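# Remove both clips from the cell, leads still attached

## Task

Lift both clips off the cell and set them down away from it. The strips must not be bent, and the leads must stay plugged in.

## Robot and tools

Robot: two arms, left_arm and right_arm, each with six joints and a two-finger gripper. Camera stand behind the arms: cam_head_left and cam_head_right, both 672x504 images.

Frame: every hand position, velocity and target is in the scene frame. Its origin is at table-top height, halfway between the nominal arm bases. +z points up, +x points out over the table, and left_arm sits toward +y. Image left/right does not match arm names. Calibrated bases: left_arm (+0.048, +0.322, +0.047) m, right_arm (-0.021, -0.274, +0.032) m, both with almost no rotation. Printed hand position and orientation may be off by a few cm, more at long reach. end_effector_position (m) is the point between the finger pads, about 1 cm short of the tips. The fingers point along the gripper's +z axis and close along its y axis.

Row layout: a row is always 14 plain numbers. The first 7 are left_arm, the last 7 are right_arm, even if only one arm moves. Each arm's 7 numbers, in this order: shoulder, elbow, wrist roll, wrist pitch, waist, wrist yaw, then the gripper opening. The six joint numbers are absolute target angles in radians, in the same form that Joint positions prints. The opening runs from -1 (closed) to +1 (fully open, pads 0.094 m apart).

Shoulder is sign-flipped on both arms, in what you send and in every readout. In your numbers its range is -3.142 to 0.000. Other ranges: elbow 0.000 to 3.142; wrist roll -2.094 to 2.094; wrist pitch -1.571 to 1.571; waist -2.618 to 3.054; wrist yaw -1.571 to 1.571. A call is refused if a target goes more than 0.059 rad beyond a range end and is also further out than the joint's last reading. True ends may differ by up to 0.059 rad. "joint sent to its limit" means the joint was stopped at its real end.

Tools:
- execute_actions(actions, cameras): actions is a list of actions. Each action is a list of up to 15 rows, one row per 1/30 s step. If fewer rows are given, the last row is held for the remaining steps. An empty actions list returns a full state report plus all camera images. cameras: names, ["all"], or []. An unknown name voids the call.
- move(target, speed, blend, opening_speed, grip_force, blocking, cameras): moves all joints in step toward one 14-number row, or through a list of up to 15 rows. The grippers therefore travel on curves and do not avoid obstacles.
  - speed: rad/s for the joint with the farthest to go, 0.01 to 12.57, default 0.5. Give one value, or one per target.
  - blend: rad of corner rounding at intermediate targets. Default 0 stops at each target.
  - opening_speed: opening-scale units per second, at least 0.2. Use a slow value when closing on anything fragile.
  - grip_force: newtons per pad, 10 to 50. One value, or one per arm. It persists until changed; lower force closes more slowly.
  - blocking=false: returns after about 0.5 s while the motion continues. A new move then takes over from wherever the arm is.
  - The result adds a "move:" line: done, off_target (resting more than 0.035 rad from target), moving, held, or fault. limits=held is added if steps were withheld. Finger changes in later targets of a list apply only after everything comes to rest at that target.
- wait(seconds 0 to 10, cameras): lets time pass with the last commands held. It returns early if a running move ends.
- stop(cameras): brakes the current move to rest. Fast motion needs more room to stop.
- zoom_image(camera, region): region is [x0, y0, x1, y1] in image pixels, at most 504x504. It works only on a camera in the latest images.
- finished_scene(scene): ends the scene with the current scene's number given. It is final, so call it only when the clips are off and resting clear of the cell.

Result lines:
- Joint positions and Joint velocities: one block per arm in row order, with the finger gap (m) last.
- Joint targets: what the joints are currently being driven to. Resend these values to hold a joint still.
- Tool commands: current gripper commands. A 0 you send is a real command, so resend the present value to leave a gripper alone.
- grip_measured: the opening on the command scale. It can read up to 2.5 mm wide when empty and a few mm narrower than a squeezed part.
- grip_effort_nm: motor effort (negative means closing). It is not pad force.
- Joint torques: signed toward larger position numbers, and noisy. Joints 1, 2 and 5 wrap at ±28 N m.
- "joint command not followed": the clearance check altered that arm's targets. That check does not keep the two grippers apart.
- MOTOR HOT: appears at 75 °C. At 90 °C that arm folds up and stays idle. Avoid long stretched-out holds or pushing against things.

Motion limits: each step's target stays within 0.339 rad of the measured angle for shoulder, elbow and waist, and within 2.2 rad for the wrist joints. If a step would move a gripper more than 200 mm, that arm's targets are scaled back. An unfinished motion may need to be commanded again. Time keeps running while you think, and a non-blocking move keeps going during that time.

Gripping: the fingers go to the opening you command. Past first contact, force rises by about 1 N per 0.001, then jumps to the force limit. To release, command well above grip_measured.

Avoid:
- contact or pressing between the two arms, including one gripper closing on the other's fingers;
- fast impacts or hard pushes on the cell or table;
- dropping a clip or releasing it while it moves;
- anything leaving the table;
- strain on the camera cables;
- tugging the leads out;
- bending the strips.

Work slowly near contact.

Each tool is called after "Request:" as name([rows], argument=value, ...), one row to a line, values as JSON.

## Session

Request:
execute_actions(actions=[])

Scene clock: 0.00 s.
left_arm: end_effector_position=(+0.4464, +0.3620, +0.1625) grip_measured=+1.000 grip_effort_nm=n/a end_effector_quat_wxyz=(+0.584, -0.113, +0.791, +0.139) | right_arm: end_effector_position=(+0.3776, -0.2602, +0.1433) grip_measured=+1.000 grip_effort_nm=n/a end_effector_quat_wxyz=(+0.601, +0.019, +0.798, -0.042)
Joint names: [shoulder, elbow, wrist roll, wrist pitch, waist, wrist yaw]
Joint positions: left_arm=[-1.543 0.416 -0.051 0.811 -0.099 -0.458 0.094] | right_arm=[-1.531 0.361 0.016 0.886 0.107 0.215 0.094]
Joint velocities: within noise
Joint torques (N m): no reading
Heat: left arm: 33 °C; right arm: 30 °C.
Joint targets: left_arm=[-1.540 0.418 -0.051 0.797 -0.099 -0.459] | right_arm=[-1.525 0.366 0.016 0.882 0.107 0.216]
Tool commands: left_gripper/opening=+1.0 right_gripper/opening=+1.0

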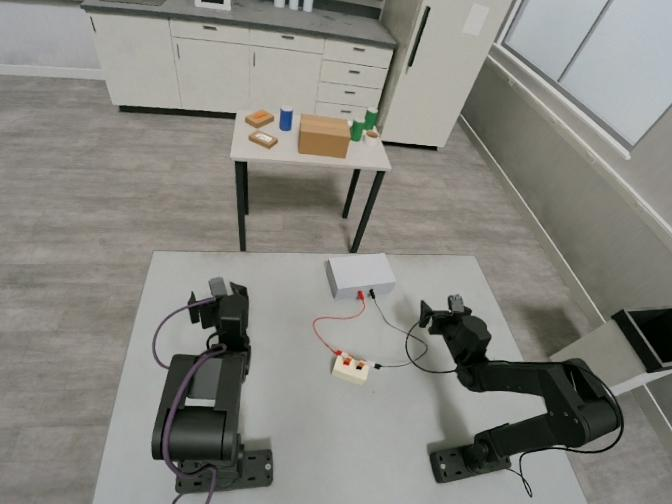

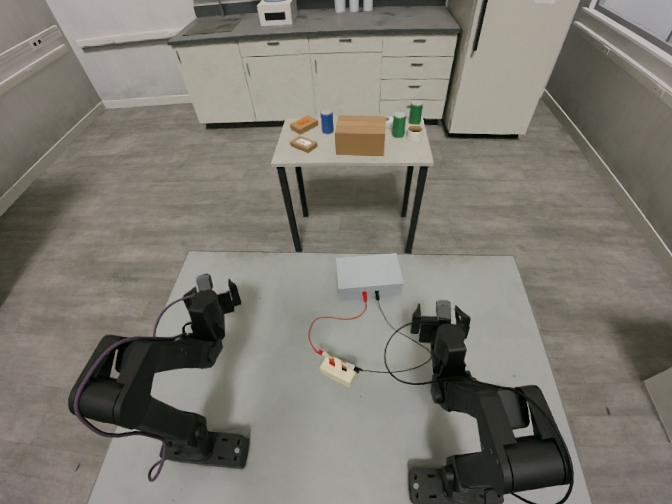

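Request:
zoom_image(camera="cam_head_left", region=[310, 335, 400, 400])

Request:
zoom_image(camera="cam_head_right", region=[300, 335, 390, 400])

Request:
zoom_image(camera="cam_head_left", region=[300, 240, 500, 400])

Scaled by 5.600 from the camera's 672x504 image, which has a finer 960x720 frame.

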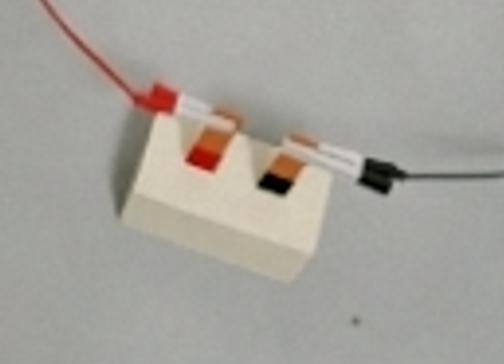

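Scaled by 5.600 from the camera's 672x504 image, which has a finer 960x720 frame.

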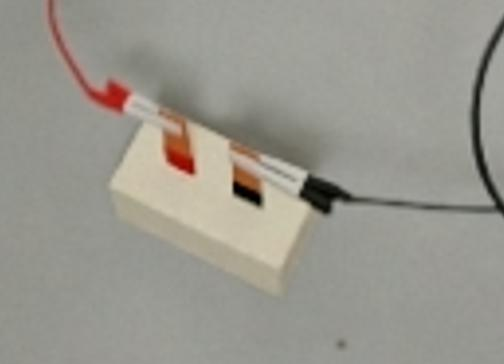

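Scaled by 2.520 from the camera's 672x504 image, which has a finer 960x720 frame.

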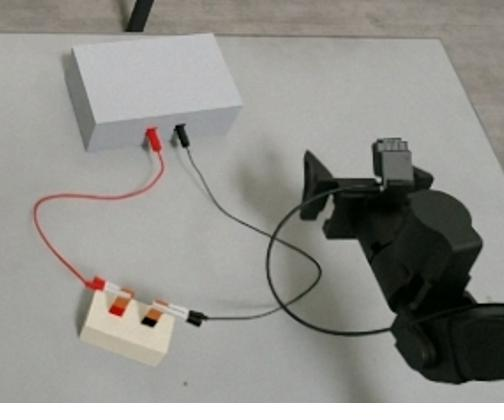

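Request:
move([
  [-1.540,0.418,-0.051,0.797,-0.099,-0.459,1,-1.8,1.6,0.0,-0.2,0.107,0.0,-1],
  [-1.540,0.418,-0.051,0.797,-0.099,-0.459,1,-1.9,1.75,0.0,-1.3,0.6,0.0,-1],
], speed=0.8, blend=0.1, cameras=["all"])

Scene clock: 8.07 s.
left_arm: end_effector_position=(+0.4464, +0.3620, +0.1625) grip_measured=+1.000 grip_effort_nm=0.04 end_effector_quat_wxyz=(+0.584, -0.113, +0.791, +0.139) | right_arm: end_effector_position=(+0.2907, -0.0509, +0.1752) grip_measured=-0.997 grip_effort_nm=-0.16 end_effector_quat_wxyz=(+0.063, -0.302, +0.951, +0.016)
Joint names: [shoulder, elbow, wrist roll, wrist pitch, waist, wrist yaw]
Joint positions: left_arm=[-1.543 0.416 -0.051 0.811 -0.099 -0.458 0.094] | right_arm=[-1.877 1.721 0.008 -1.285 0.602 0.009 0]
Joint torques (N m): left_arm=[5.04 5.83 0 1.86 -0.02 -0.15] | right_arm=[6.89 6.99 -0.08 0.42 -0.27 -0.07]
Heat: left arm: 33 °C; right arm: 31 °C.
Joint targets: left_arm=[-1.540 0.418 -0.051 0.797 -0.099 -0.459] | right_arm=[-1.900 1.750 0.000 -1.300 0.600 0.000]
move: done

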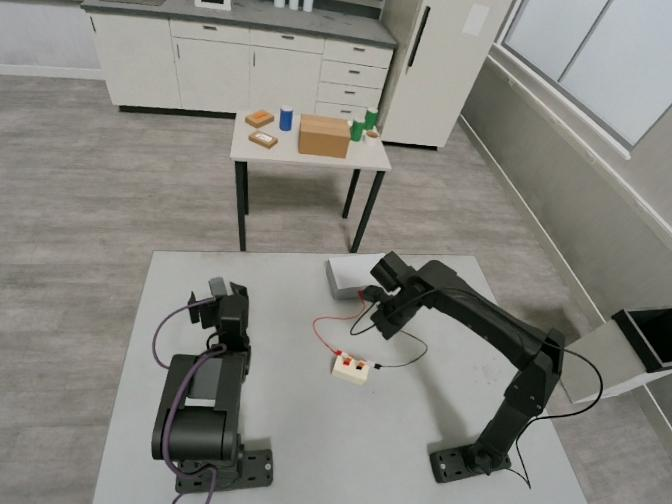

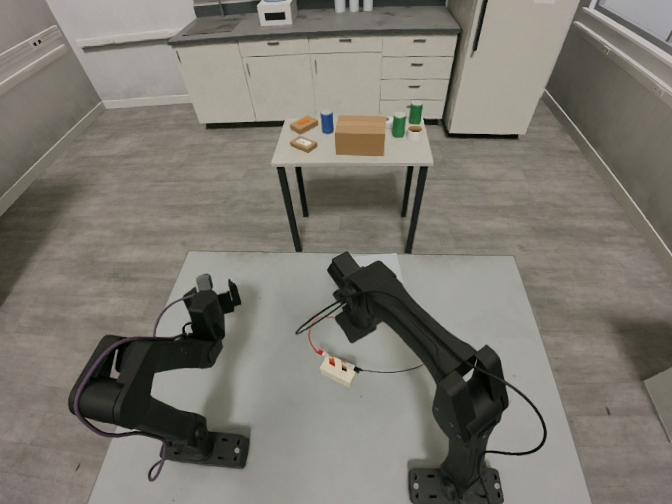

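Request:
zoom_image(camera="cam_head_left", region=[310, 240, 460, 400])

Request:
zoom_image(camera="cam_head_right", region=[290, 240, 440, 400])

Scaled by 3.150 from the camera's 672x504 image, which has a finer 960x720 frame.

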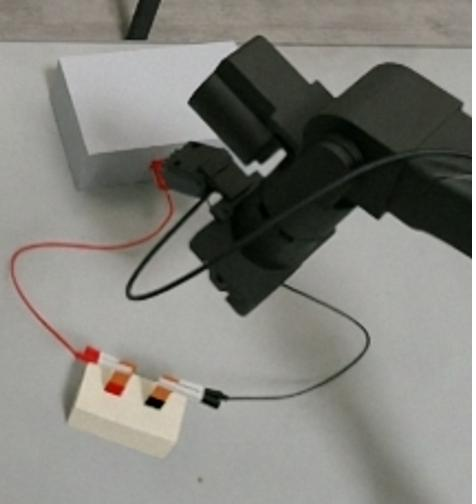

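Scaled by 3.150 from the camera's 672x504 image, which has a finer 960x720 frame.

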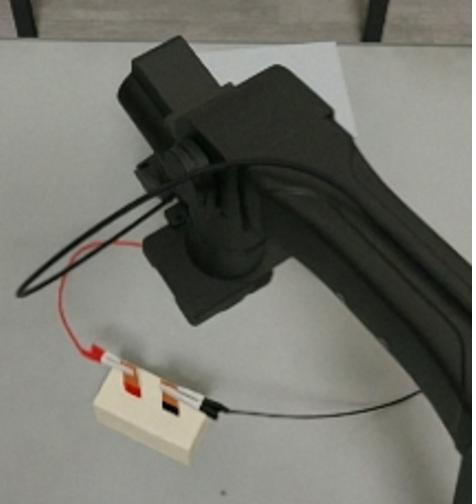

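Request:
move(target=[-1.540,0.418,-0.051,0.797,-0.099,-0.459,1,-1.529,1.143,-0.7,-0.855,0.371,-0.29,-1], speed=0.8, cameras=["all"])

Request:
zoom_image(camera="cam_head_left", region=[310, 240, 460, 400])

Request:
zoom_image(camera="cam_head_right", region=[290, 240, 440, 400])

Scene clock: 13.57 s.
left_arm: end_effector_position=(+0.4464, +0.3620, +0.1625) grip_measured=+1.000 grip_effort_nm=0.04 end_effector_quat_wxyz=(+0.584, -0.113, +0.791, +0.139) | right_arm: end_effector_position=(+0.2728, -0.0985, +0.1411) grip_measured=-0.997 grip_effort_nm=-0.16 end_effector_quat_wxyz=(+0.167, -0.524, +0.828, +0.109)
Joint names: [shoulder, elbow, wrist roll, wrist pitch, waist, wrist yaw]
Joint positions: left_arm=[-1.543 0.416 -0.051 0.811 -0.099 -0.458 0.094] | right_arm=[-1.56 1.157 -0.691 -0.866 0.374 -0.268 0]
Joint torques (N m): left_arm=[5.05 5.82 0 1.86 -0.02 -0.15] | right_arm=[8.64 4.08 -0.1 1.05 -0.4 -0.34]
Heat: left arm: 34 °C; right arm: 31 °C.
Joint targets: left_arm=[-1.540 0.418 -0.051 0.797 -0.099 -0.459] | right_arm=[-1.529 1.143 -0.700 -0.855 0.371 -0.290]
move: done

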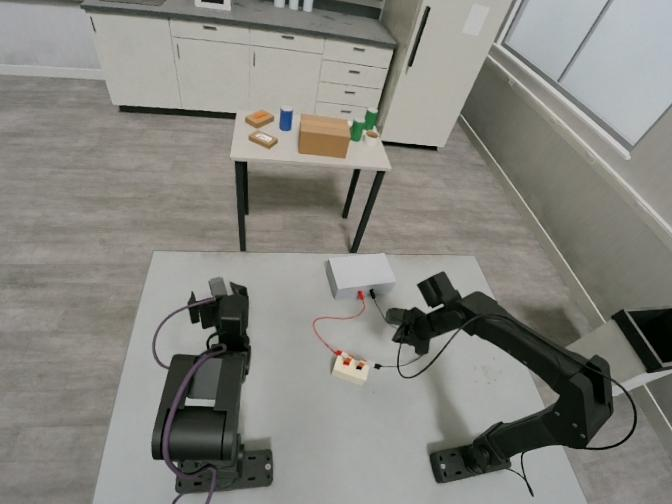

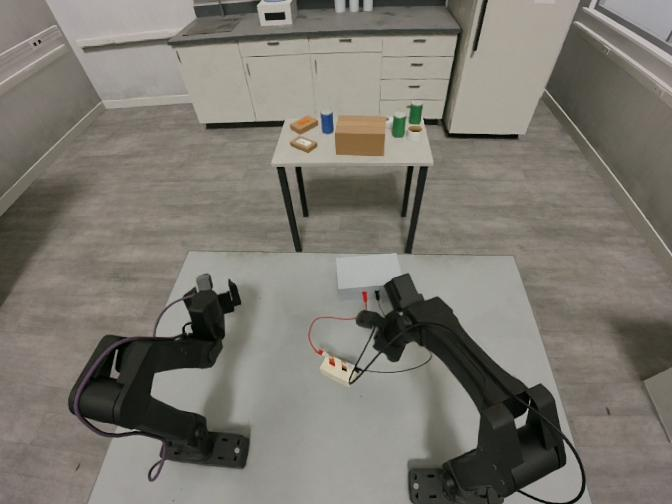

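Scaled by 3.150 from the camera's 672x504 image, which has a finer 960x720 frame.

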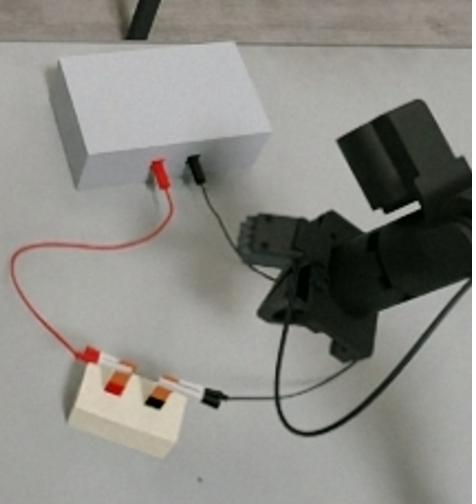

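Scaled by 3.150 from the camera's 672x504 image, which has a finer 960x720 frame.

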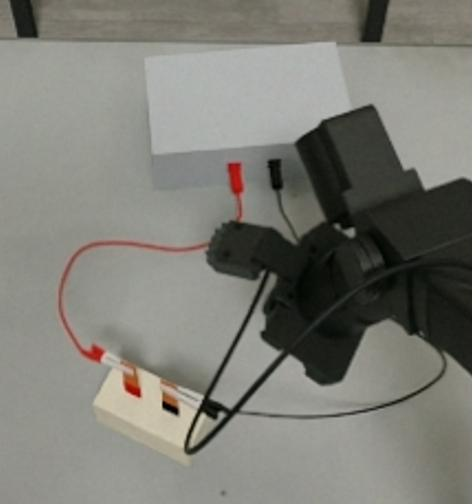

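Request:
zoom_image(camera="cam_head_left", region=[150, 250, 300, 500])

Request:
zoom_image(camera="cam_head_right", region=[140, 250, 290, 500])

Request:
zoom_image(camera="cam_head_left", region=[400, 380, 600, 500])

Request:
zoom_image(camera="cam_head_right", region=[380, 380, 580, 503])

Scaled by 2.016 from the camera's 672x504 image, which has a finer 960x720 frame.

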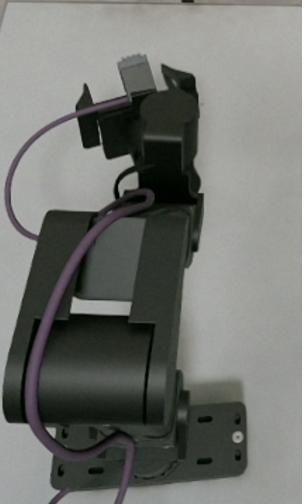

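Scaled by 2.016 from the camera's 672x504 image, which has a finer 960x720 frame.

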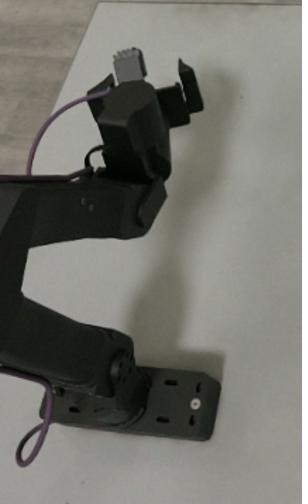

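Scaled by 2.520 from the camera's 672x504 image, which has a finer 960x720 frame.

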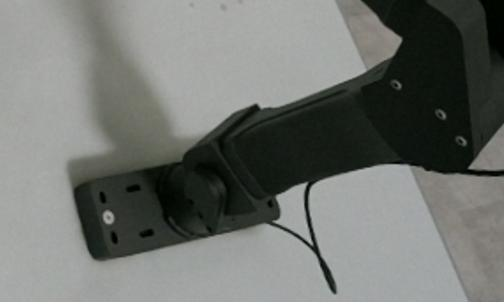

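Scaled by 2.520 from the camera's 672x504 image, which has a finer 960x720 frame.

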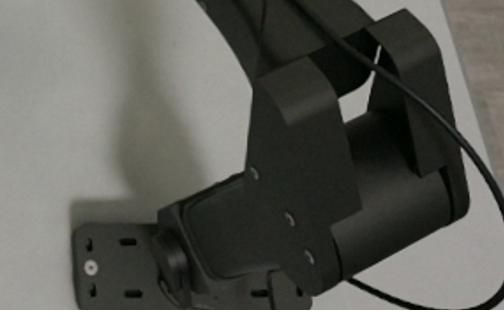

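Request:
move(target=[-1.540,0.418,-0.051,0.797,-0.099,-0.459,1,-1.314,0.536,-0.652,-0.084,0.186,-0.714,-1], speed=0.8, cameras=["all"])

Request:
zoom_image(camera="cam_head_left", region=[310, 240, 460, 400])

Request:
zoom_image(camera="cam_head_right", region=[290, 240, 440, 400])

Scene clock: 19.30 s.
left_arm: end_effector_position=(+0.4464, +0.3620, +0.1625) grip_measured=+1.000 grip_effort_nm=0.04 end_effector_quat_wxyz=(+0.584, -0.113, +0.791, +0.139) | right_arm: end_effector_position=(+0.2550, -0.0960, +0.1146) grip_measured=-0.997 grip_effort_nm=-0.15 end_effector_quat_wxyz=(+0.381, -0.478, +0.754, +0.240)
Joint names: [shoulder, elbow, wrist roll, wrist pitch, waist, wrist yaw]
Joint positions: left_arm=[-1.543 0.416 -0.051 0.811 -0.099 -0.458 0.094] | right_arm=[-1.337 0.549 -0.66 -0.093 0.192 -0.689 0]
Joint torques (N m): left_arm=[5.03 5.83 0 1.86 -0.01 -0.15] | right_arm=[5.97 4.04 0.07 1.53 -0.64 -0.47]
Heat: left arm: 34 °C; right arm: 31 °C.
Joint targets: left_arm=[-1.540 0.418 -0.051 0.797 -0.099 -0.459] | right_arm=[-1.314 0.536 -0.652 -0.084 0.186 -0.714]
move: done

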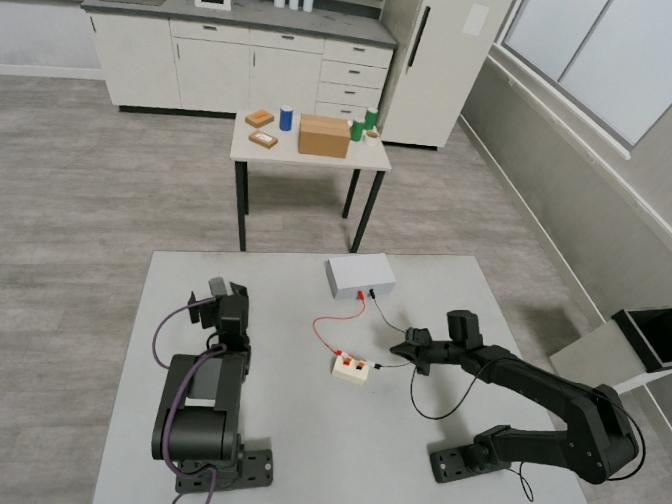

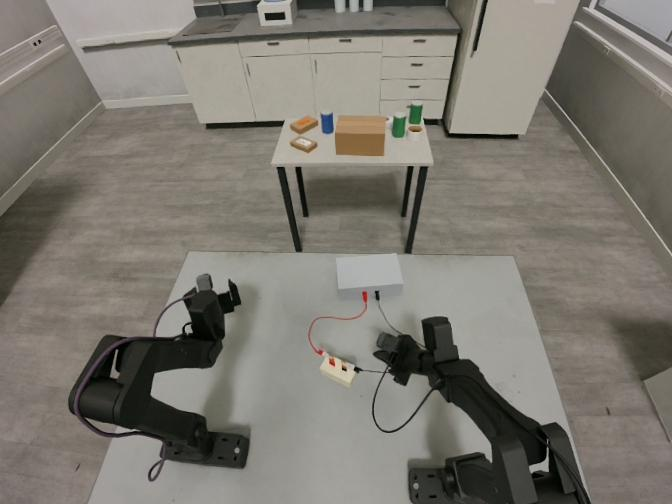

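Scaled by 3.150 from the camera's 672x504 image, which has a finer 960x720 frame.

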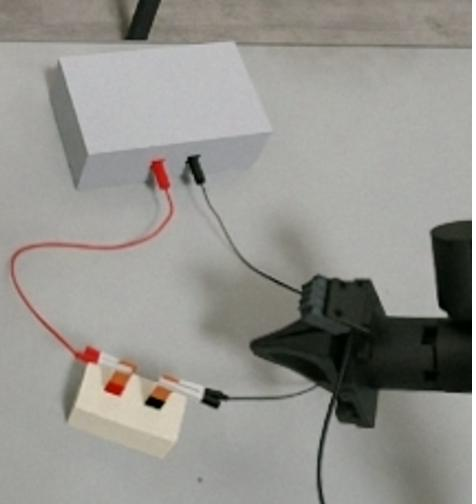

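Scaled by 3.150 from the camera's 672x504 image, which has a finer 960x720 frame.

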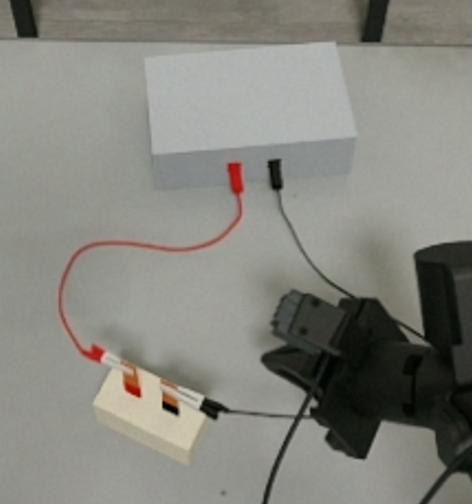

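Request:
move(target=[-1.540,0.418,-0.051,0.797,-0.099,-0.459,1,-1.438,0.412,-0.607,0.192,0.231,-0.684,-1], speed=0.5, cameras=["all"])

Request:
zoom_image(camera="cam_head_left", region=[320, 310, 440, 400])

Request:
zoom_image(camera="cam_head_right", region=[310, 310, 430, 400])

Scene clock: 21.63 s.
left_arm: end_effector_position=(+0.4464, +0.3620, +0.1625) grip_measured=+1.000 grip_effort_nm=0.04 end_effector_quat_wxyz=(+0.584, -0.113, +0.791, +0.139) | right_arm: end_effector_position=(+0.2493, -0.0874, +0.0845) grip_measured=-0.997 grip_effort_nm=-0.15 end_effector_quat_wxyz=(+0.397, -0.478, +0.744, +0.244)
Joint names: [shoulder, elbow, wrist roll, wrist pitch, waist, wrist yaw]
Joint positions: left_arm=[-1.543 0.416 -0.051 0.811 -0.099 -0.458 0.094] | right_arm=[-1.426 0.424 -0.615 0.183 0.225 -0.686 0]
Joint torques (N m): left_arm=[5.05 5.82 0 1.86 -0.03 -0.15] | right_arm=[3.45 3.56 0.07 1.63 0.46 -0.22]
Heat: left arm: 34 °C; right arm: 31 °C.
Joint targets: left_arm=[-1.540 0.418 -0.051 0.797 -0.099 -0.459] | right_arm=[-1.438 0.412 -0.607 0.192 0.231 -0.684]
move: done

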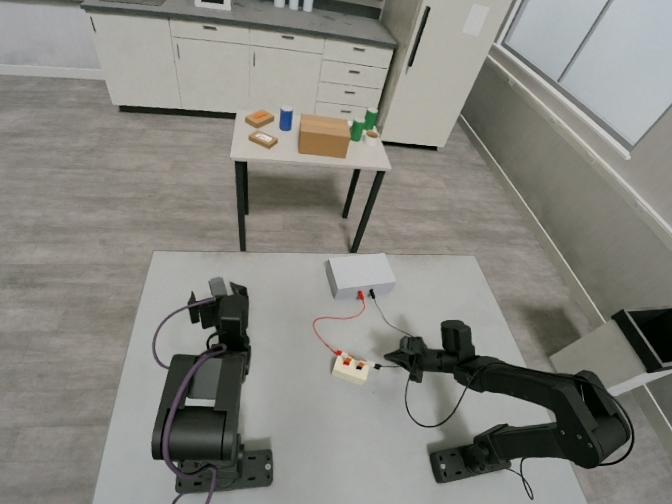

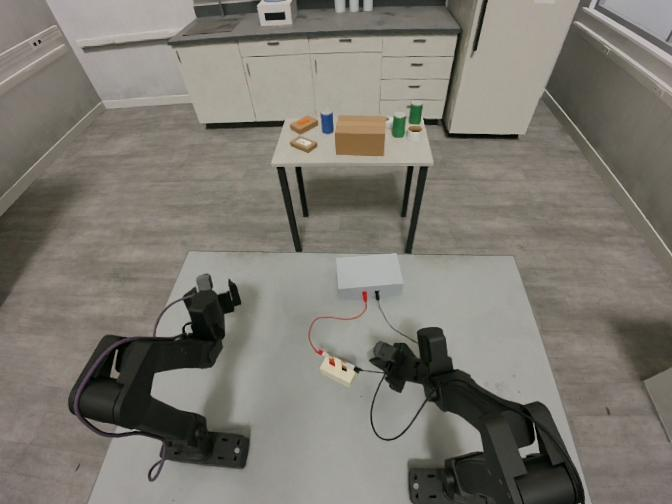

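Scaled by 4.200 from the camera's 672x504 image, which has a finer 960x720 frame.

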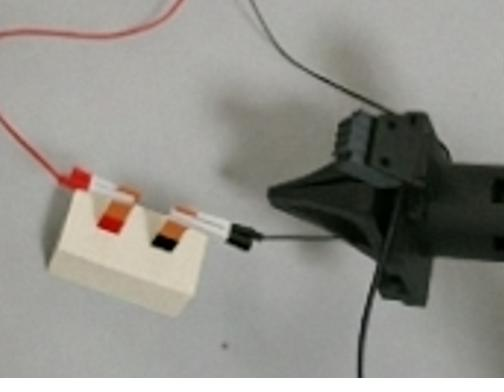

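Scaled by 4.200 from the camera's 672x504 image, which has a finer 960x720 frame.

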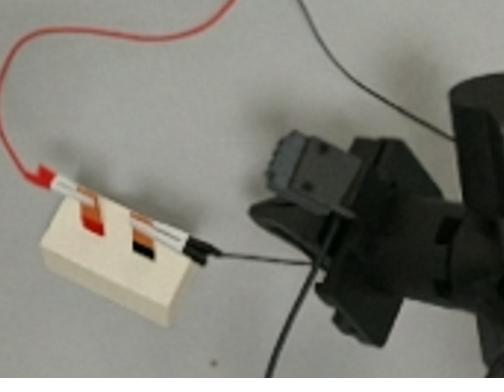

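Request:
move(target=[-1.540,0.418,-0.051,0.797,-0.099,-0.459,1,-1.134,0.363,-0.579,-0.044,0.262,-0.663,-1], speed=0.4, cameras=["all"])

Request:
zoom_image(camera="cam_head_left", region=[330, 330, 410, 390])

Request:
zoom_image(camera="cam_head_right", region=[310, 330, 390, 390])

Scene clock: 25.10 s.
left_arm: end_effector_position=(+0.4464, +0.3620, +0.1625) grip_measured=+1.000 grip_effort_nm=0.04 end_effector_quat_wxyz=(+0.584, -0.113, +0.791, +0.139) | right_arm: end_effector_position=(+0.2160, -0.0901, +0.1126) grip_measured=-0.997 grip_effort_nm=-0.16 end_effector_quat_wxyz=(+0.400, -0.479, +0.743, +0.244)
Joint names: [shoulder, elbow, wrist roll, wrist pitch, waist, wrist yaw]
Joint positions: left_arm=[-1.543 0.416 -0.051 0.811 -0.099 -0.458 0.094] | right_arm=[-1.15 0.379 -0.587 -0.024 0.255 -0.665 0]
Joint torques (N m): left_arm=[5.04 5.83 0 1.85 -0.03 -0.15] | right_arm=[4.1 3.89 0.07 1.4 0.5 -0.22]
Heat: left arm: 34 °C; right arm: 31 °C.
Joint targets: left_arm=[-1.540 0.418 -0.051 0.797 -0.099 -0.459] | right_arm=[-1.134 0.363 -0.579 -0.044 0.262 -0.663]
move: done

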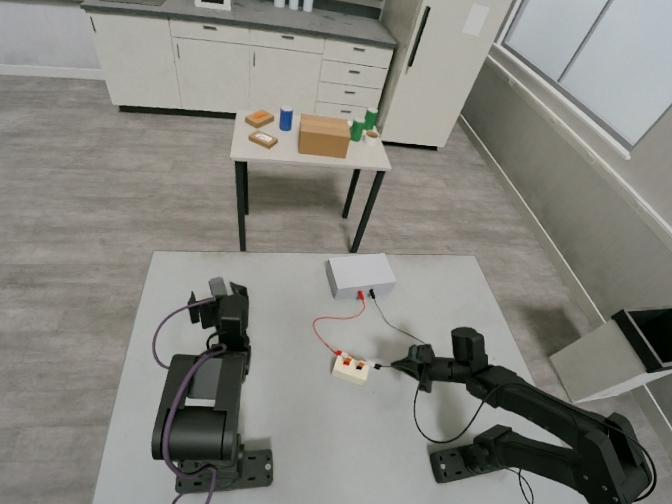

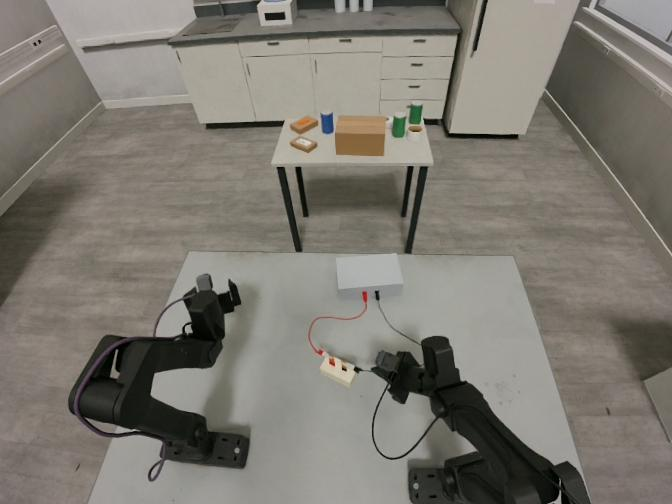

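Scaled by 6.300 from the camera's 672x504 image, which has a finer 960x720 frame.

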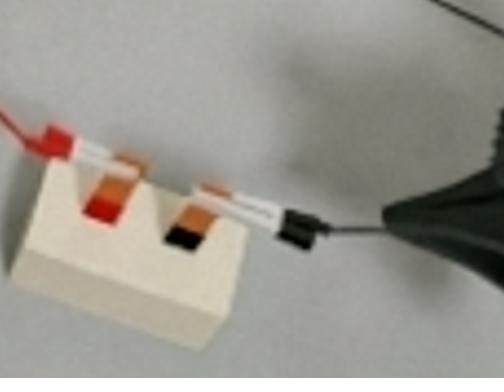

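Scaled by 6.300 from the camera's 672x504 image, which has a finer 960x720 frame.

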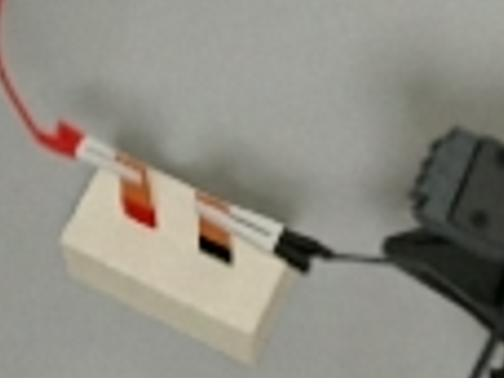

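Request:
move([
  [-1.540,0.418,-0.051,0.797,-0.099,-0.459,1,-0.986,0.386,-0.579,-0.195,0.297,-0.639,-1],
  [-1.540,0.418,-0.051,0.797,-0.099,-0.459,1,-0.986,0.386,-0.579,-0.195,0.297,-0.639,0],
], speed=0.4, cameras=["all"])

Request:
zoom_image(camera="cam_head_left", region=[330, 330, 410, 390])

Request:
zoom_image(camera="cam_head_right", region=[310, 330, 390, 390])

Scene clock: 28.90 s.
left_arm: end_effector_position=(+0.4464, +0.3620, +0.1625) grip_measured=+1.000 grip_effort_nm=0.04 end_effector_quat_wxyz=(+0.584, -0.113, +0.791, +0.139) | right_arm: end_effector_position=(+0.1946, -0.0901, +0.1256) grip_measured=-0.002 grip_effort_nm=0.09 end_effector_quat_wxyz=(+0.395, -0.489, +0.740, +0.241)
Joint names: [shoulder, elbow, wrist roll, wrist pitch, waist, wrist yaw]
Joint positions: left_arm=[-1.543 0.416 -0.051 0.811 -0.099 -0.458 0.094] | right_arm=[-1 0.379 -0.587 -0.176 0.291 -0.642 0.047]
Joint torques (N m): left_arm=[5.05 5.83 -0.01 1.86 -0.03 -0.15] | right_arm=[3.11 5.76 0.07 1.38 0.46 -0.2]
Heat: left arm: 34 °C; right arm: 31 °C.
Joint targets: left_arm=[-1.540 0.418 -0.051 0.797 -0.099 -0.459] | right_arm=[-0.986 0.386 -0.579 -0.195 0.297 -0.639]
move: done

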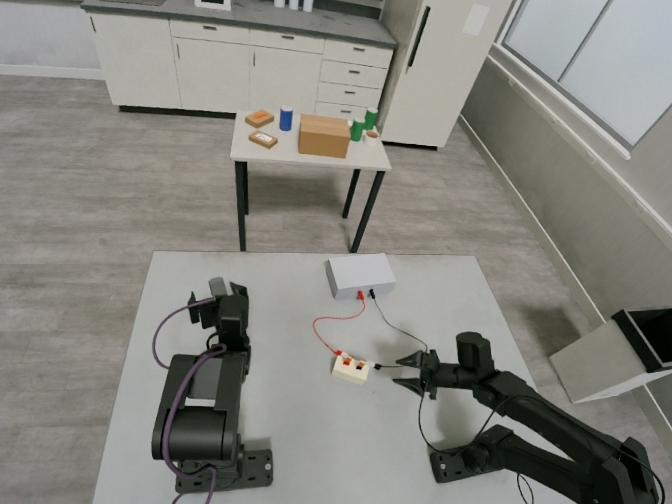

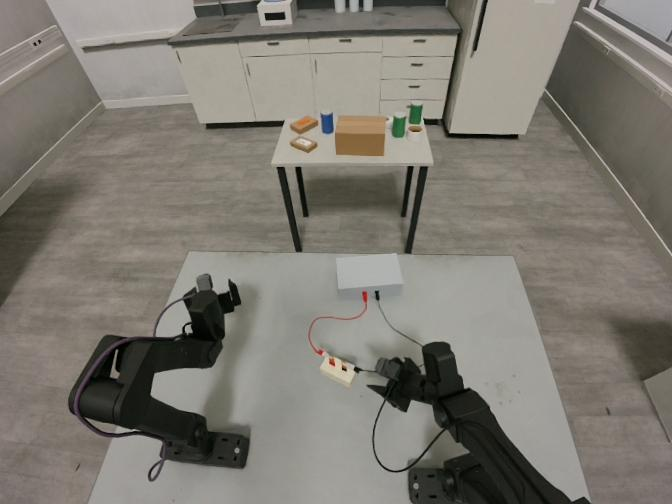

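Scaled by 6.300 from the camera's 672x504 image, which has a finer 960x720 frame.

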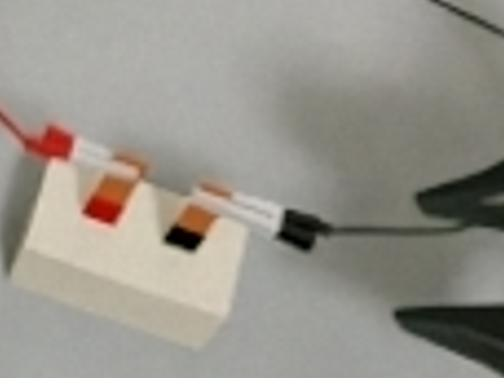

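Scaled by 6.300 from the camera's 672x504 image, which has a finer 960x720 frame.

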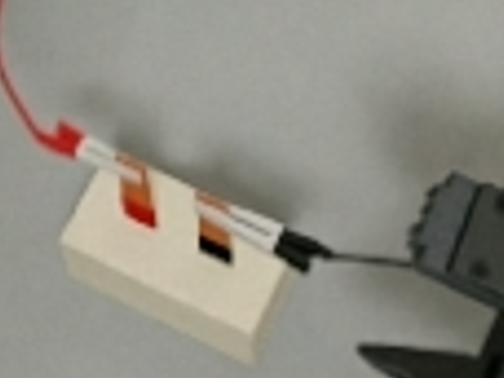

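Request:
move(target=[-1.540,0.418,-0.051,0.797,-0.099,-0.459,1,-1.244,0.363,-0.417,0.157,0.454,-0.525,0], speed=0.2, cameras=["all"])

Request:
zoom_image(camera="cam_head_left", region=[330, 330, 410, 390])

Request:
zoom_image(camera="cam_head_right", region=[310, 330, 390, 390])

Scene clock: 31.83 s.
left_arm: end_effector_position=(+0.4464, +0.3620, +0.1625) grip_measured=+1.000 grip_effort_nm=0.04 end_effector_quat_wxyz=(+0.584, -0.113, +0.791, +0.139) | right_arm: end_effector_position=(+0.2143, -0.0515, +0.1076) grip_measured=-0.002 grip_effort_nm=0.09 end_effector_quat_wxyz=(+0.398, -0.478, +0.743, +0.247)
Joint names: [shoulder, elbow, wrist roll, wrist pitch, waist, wrist yaw]
Joint positions: left_arm=[-1.543 0.416 -0.051 0.811 -0.099 -0.458 0.094] | right_arm=[-1.234 0.379 -0.425 0.147 0.448 -0.53 0.047]
Joint torques (N m): left_arm=[5.04 5.82 0 1.86 -0.02 -0.15] | right_arm=[2.59 3.78 0.09 1.8 0.46 -0.13]
Heat: left arm: 34 °C; right arm: 31 °C.
Joint targets: left_arm=[-1.540 0.418 -0.051 0.797 -0.099 -0.459] | right_arm=[-1.244 0.363 -0.417 0.157 0.454 -0.525]
move: done

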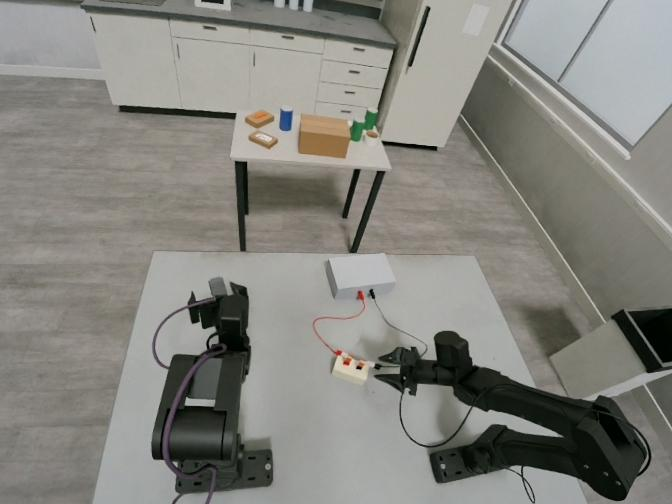

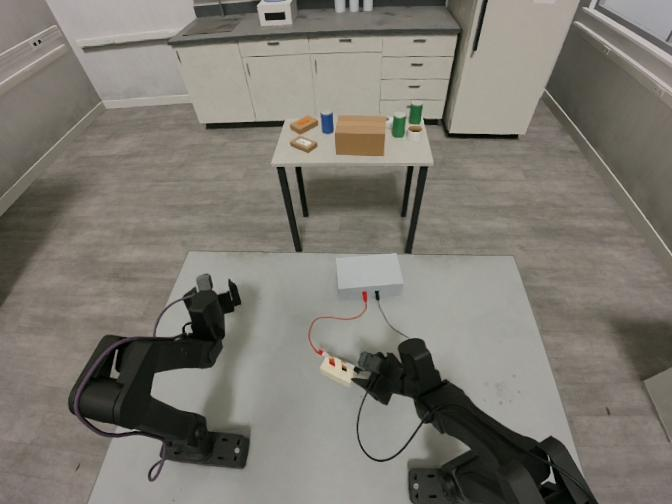

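Scaled by 6.300 from the camera's 672x504 image, which has a finer 960x720 frame.

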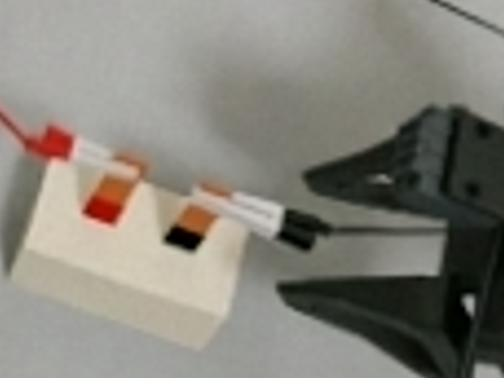

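Scaled by 6.300 from the camera's 672x504 image, which has a finer 960x720 frame.

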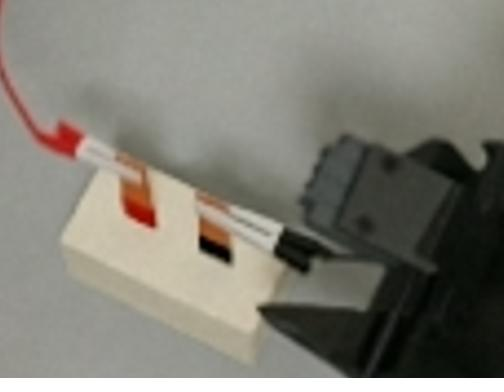

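Request:
move(target=[-1.540,0.418,-0.051,0.797,-0.099,-0.459,1,-1.286,0.387,-0.417,0.175,0.463,-0.525,0], speed=0.2, cameras=["all"])

Request:
zoom_image(camera="cam_head_left", region=[330, 330, 410, 390])

Request:
zoom_image(camera="cam_head_right", region=[310, 330, 390, 390])

Scene clock: 33.77 s.
left_arm: end_effector_position=(+0.4464, +0.3620, +0.1625) grip_measured=+1.000 grip_effort_nm=0.04 end_effector_quat_wxyz=(+0.584, -0.113, +0.791, +0.139) | right_arm: end_effector_position=(+0.2130, -0.0493, +0.0986) grip_measured=-0.002 grip_effort_nm=0.08 end_effector_quat_wxyz=(+0.387, -0.481, +0.746, +0.249)
Joint names: [shoulder, elbow, wrist roll, wrist pitch, waist, wrist yaw]
Joint positions: left_arm=[-1.543 0.416 -0.051 0.811 -0.099 -0.458 0.094] | right_arm=[-1.276 0.379 -0.425 0.165 0.456 -0.53 0.047]
Joint torques (N m): left_arm=[5.04 5.83 0 1.86 -0.01 -0.15] | right_arm=[2.73 5.34 0.07 1.79 0.5 -0.13]
Heat: left arm: 34 °C; right arm: 31 °C.
Joint targets: left_arm=[-1.540 0.418 -0.051 0.797 -0.099 -0.459] | right_arm=[-1.286 0.387 -0.417 0.175 0.463 -0.525]
move: done

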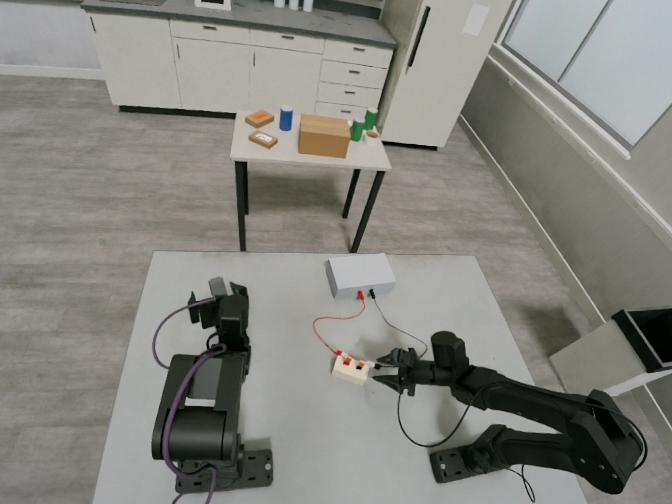

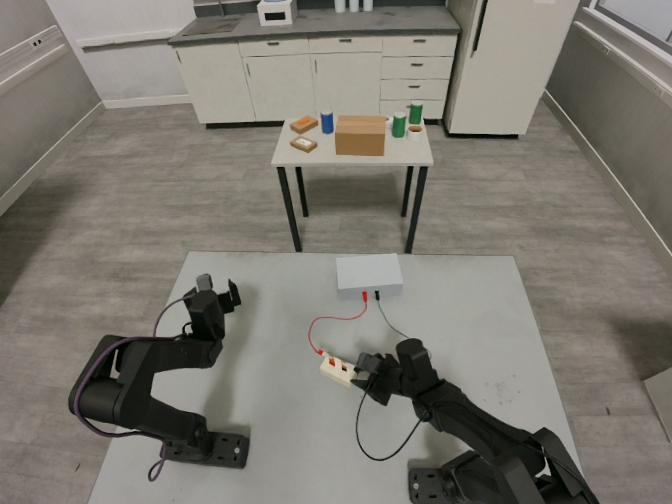

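Scaled by 6.300 from the camera's 672x504 image, which has a finer 960x720 frame.

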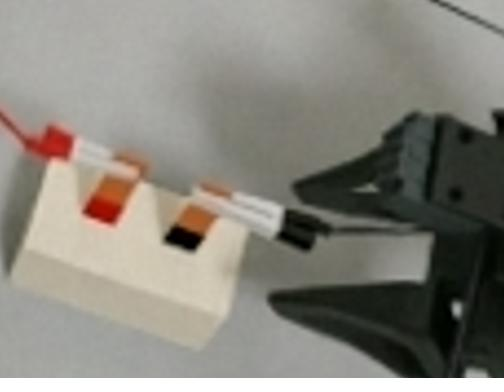

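Scaled by 6.300 from the camera's 672x504 image, which has a finer 960x720 frame.

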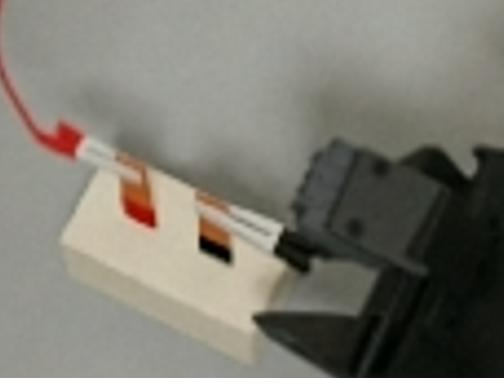

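Request:
move(target=[-1.540,0.418,-0.051,0.797,-0.099,-0.459,1,-1.290,0.430,-0.417,0.120,0.467,-0.525,0], speed=0.2, cameras=["all"])

Request:
zoom_image(camera="cam_head_left", region=[330, 330, 410, 390])

Request:
zoom_image(camera="cam_head_right", region=[310, 330, 390, 390])

Scene clock: 35.27 s.
left_arm: end_effector_position=(+0.4464, +0.3620, +0.1625) grip_measured=+1.000 grip_effort_nm=0.04 end_effector_quat_wxyz=(+0.584, -0.113, +0.791, +0.139) | right_arm: end_effector_position=(+0.2155, -0.0467, +0.1035) grip_measured=-0.002 grip_effort_nm=0.09 end_effector_quat_wxyz=(+0.386, -0.482, +0.746, +0.250)
Joint names: [shoulder, elbow, wrist roll, wrist pitch, waist, wrist yaw]
Joint positions: left_arm=[-1.543 0.416 -0.051 0.811 -0.099 -0.458 0.094] | right_arm=[-1.276 0.405 -0.425 0.139 0.46 -0.529 0.047]
Joint torques (N m): left_arm=[5.04 5.83 -0.01 1.86 -0.03 -0.15] | right_arm=[2.51 6.72 0.07 1.49 0.53 -0.14]
Heat: left arm: 34 °C; right arm: 31 °C.
Joint targets: left_arm=[-1.540 0.418 -0.051 0.797 -0.099 -0.459] | right_arm=[-1.290 0.430 -0.417 0.120 0.467 -0.525]
move: done

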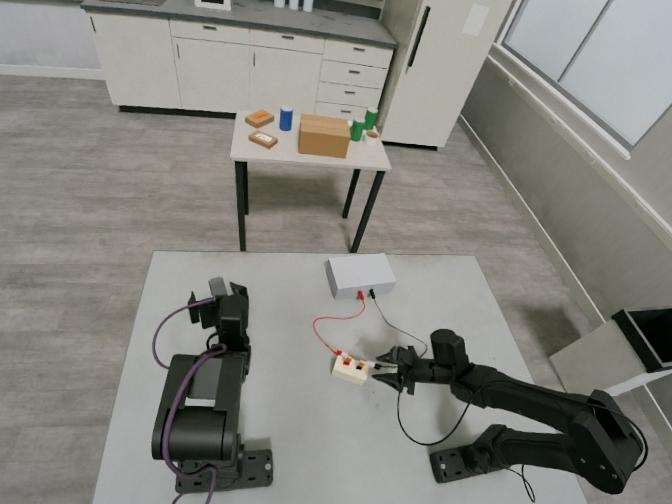

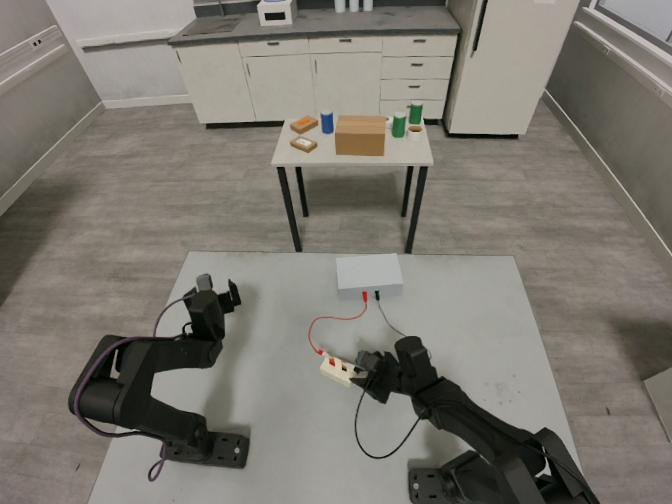

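Scaled by 6.300 from the camera's 672x504 image, which has a finer 960x720 frame.

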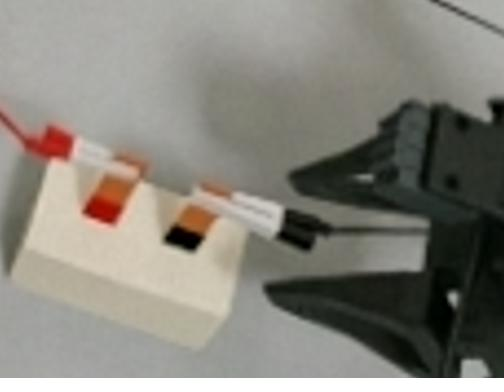

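Scaled by 6.300 from the camera's 672x504 image, which has a finer 960x720 frame.

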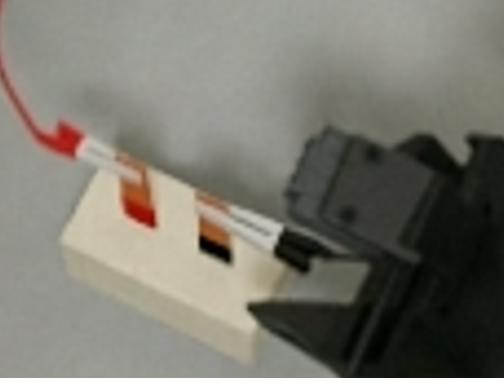

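Request:
move(target=[-1.540,0.418,-0.051,0.797,-0.099,-0.459,1,-1.290,0.430,-0.417,0.120,0.467,-0.525,-0.55], opening_speed=0.4, cameras=["all"])

Request:
zoom_image(camera="cam_head_left", region=[330, 330, 410, 390])

Request:
zoom_image(camera="cam_head_right", region=[310, 330, 390, 390])

Scene clock: 37.47 s.
left_arm: end_effector_position=(+0.4464, +0.3620, +0.1625) grip_measured=+1.000 grip_effort_nm=0.04 end_effector_quat_wxyz=(+0.584, -0.113, +0.791, +0.139) | right_arm: end_effector_position=(+0.2158, -0.0471, +0.1033) grip_measured=-0.548 grip_effort_nm=-0.08 end_effector_quat_wxyz=(+0.386, -0.482, +0.746, +0.249)
Joint names: [shoulder, elbow, wrist roll, wrist pitch, waist, wrist yaw]
Joint positions: left_arm=[-1.543 0.416 -0.051 0.811 -0.099 -0.458 0.094] | right_arm=[-1.276 0.405 -0.425 0.138 0.46 -0.526 0.021]
Joint torques (N m): left_arm=[5.05 5.81 -0.01 1.85 -0.02 -0.15] | right_arm=[2.52 6.72 0.07 1.49 0.51 -0.17]
Heat: left arm: 34 °C; right arm: 31 °C.
Joint targets: left_arm=[-1.540 0.418 -0.051 0.797 -0.099 -0.459] | right_arm=[-1.290 0.430 -0.417 0.120 0.467 -0.525]
move: done

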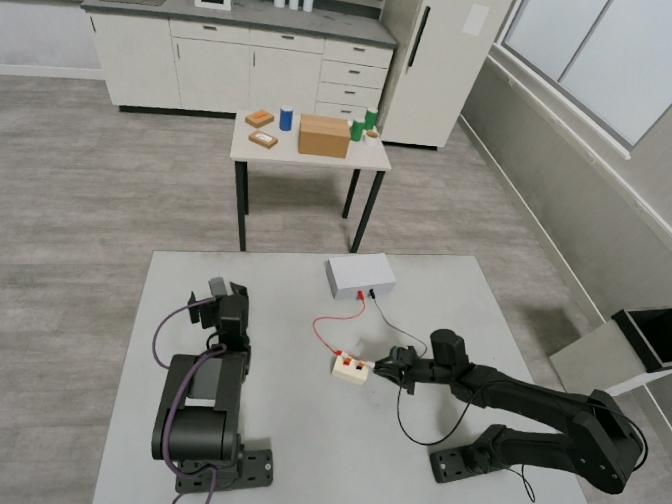

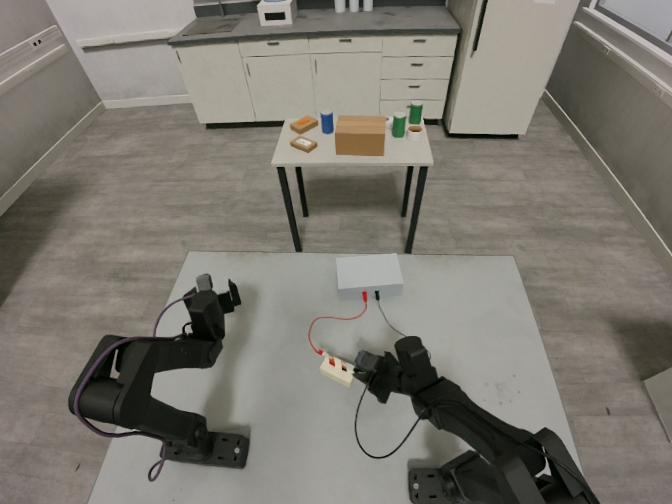

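Scaled by 6.300 from the camera's 672x504 image, which has a finer 960x720 frame.

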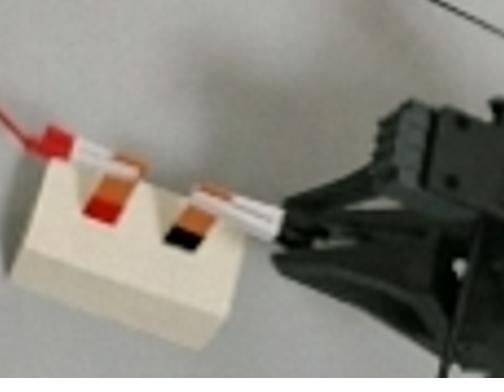

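Scaled by 6.300 from the camera's 672x504 image, which has a finer 960x720 frame.

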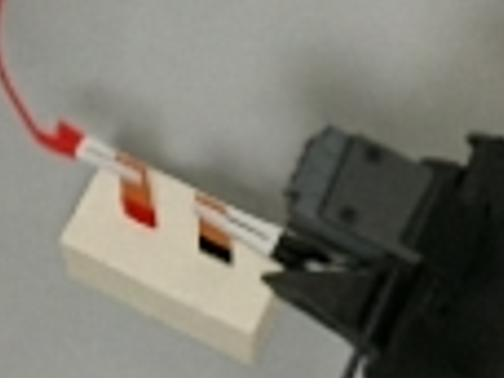

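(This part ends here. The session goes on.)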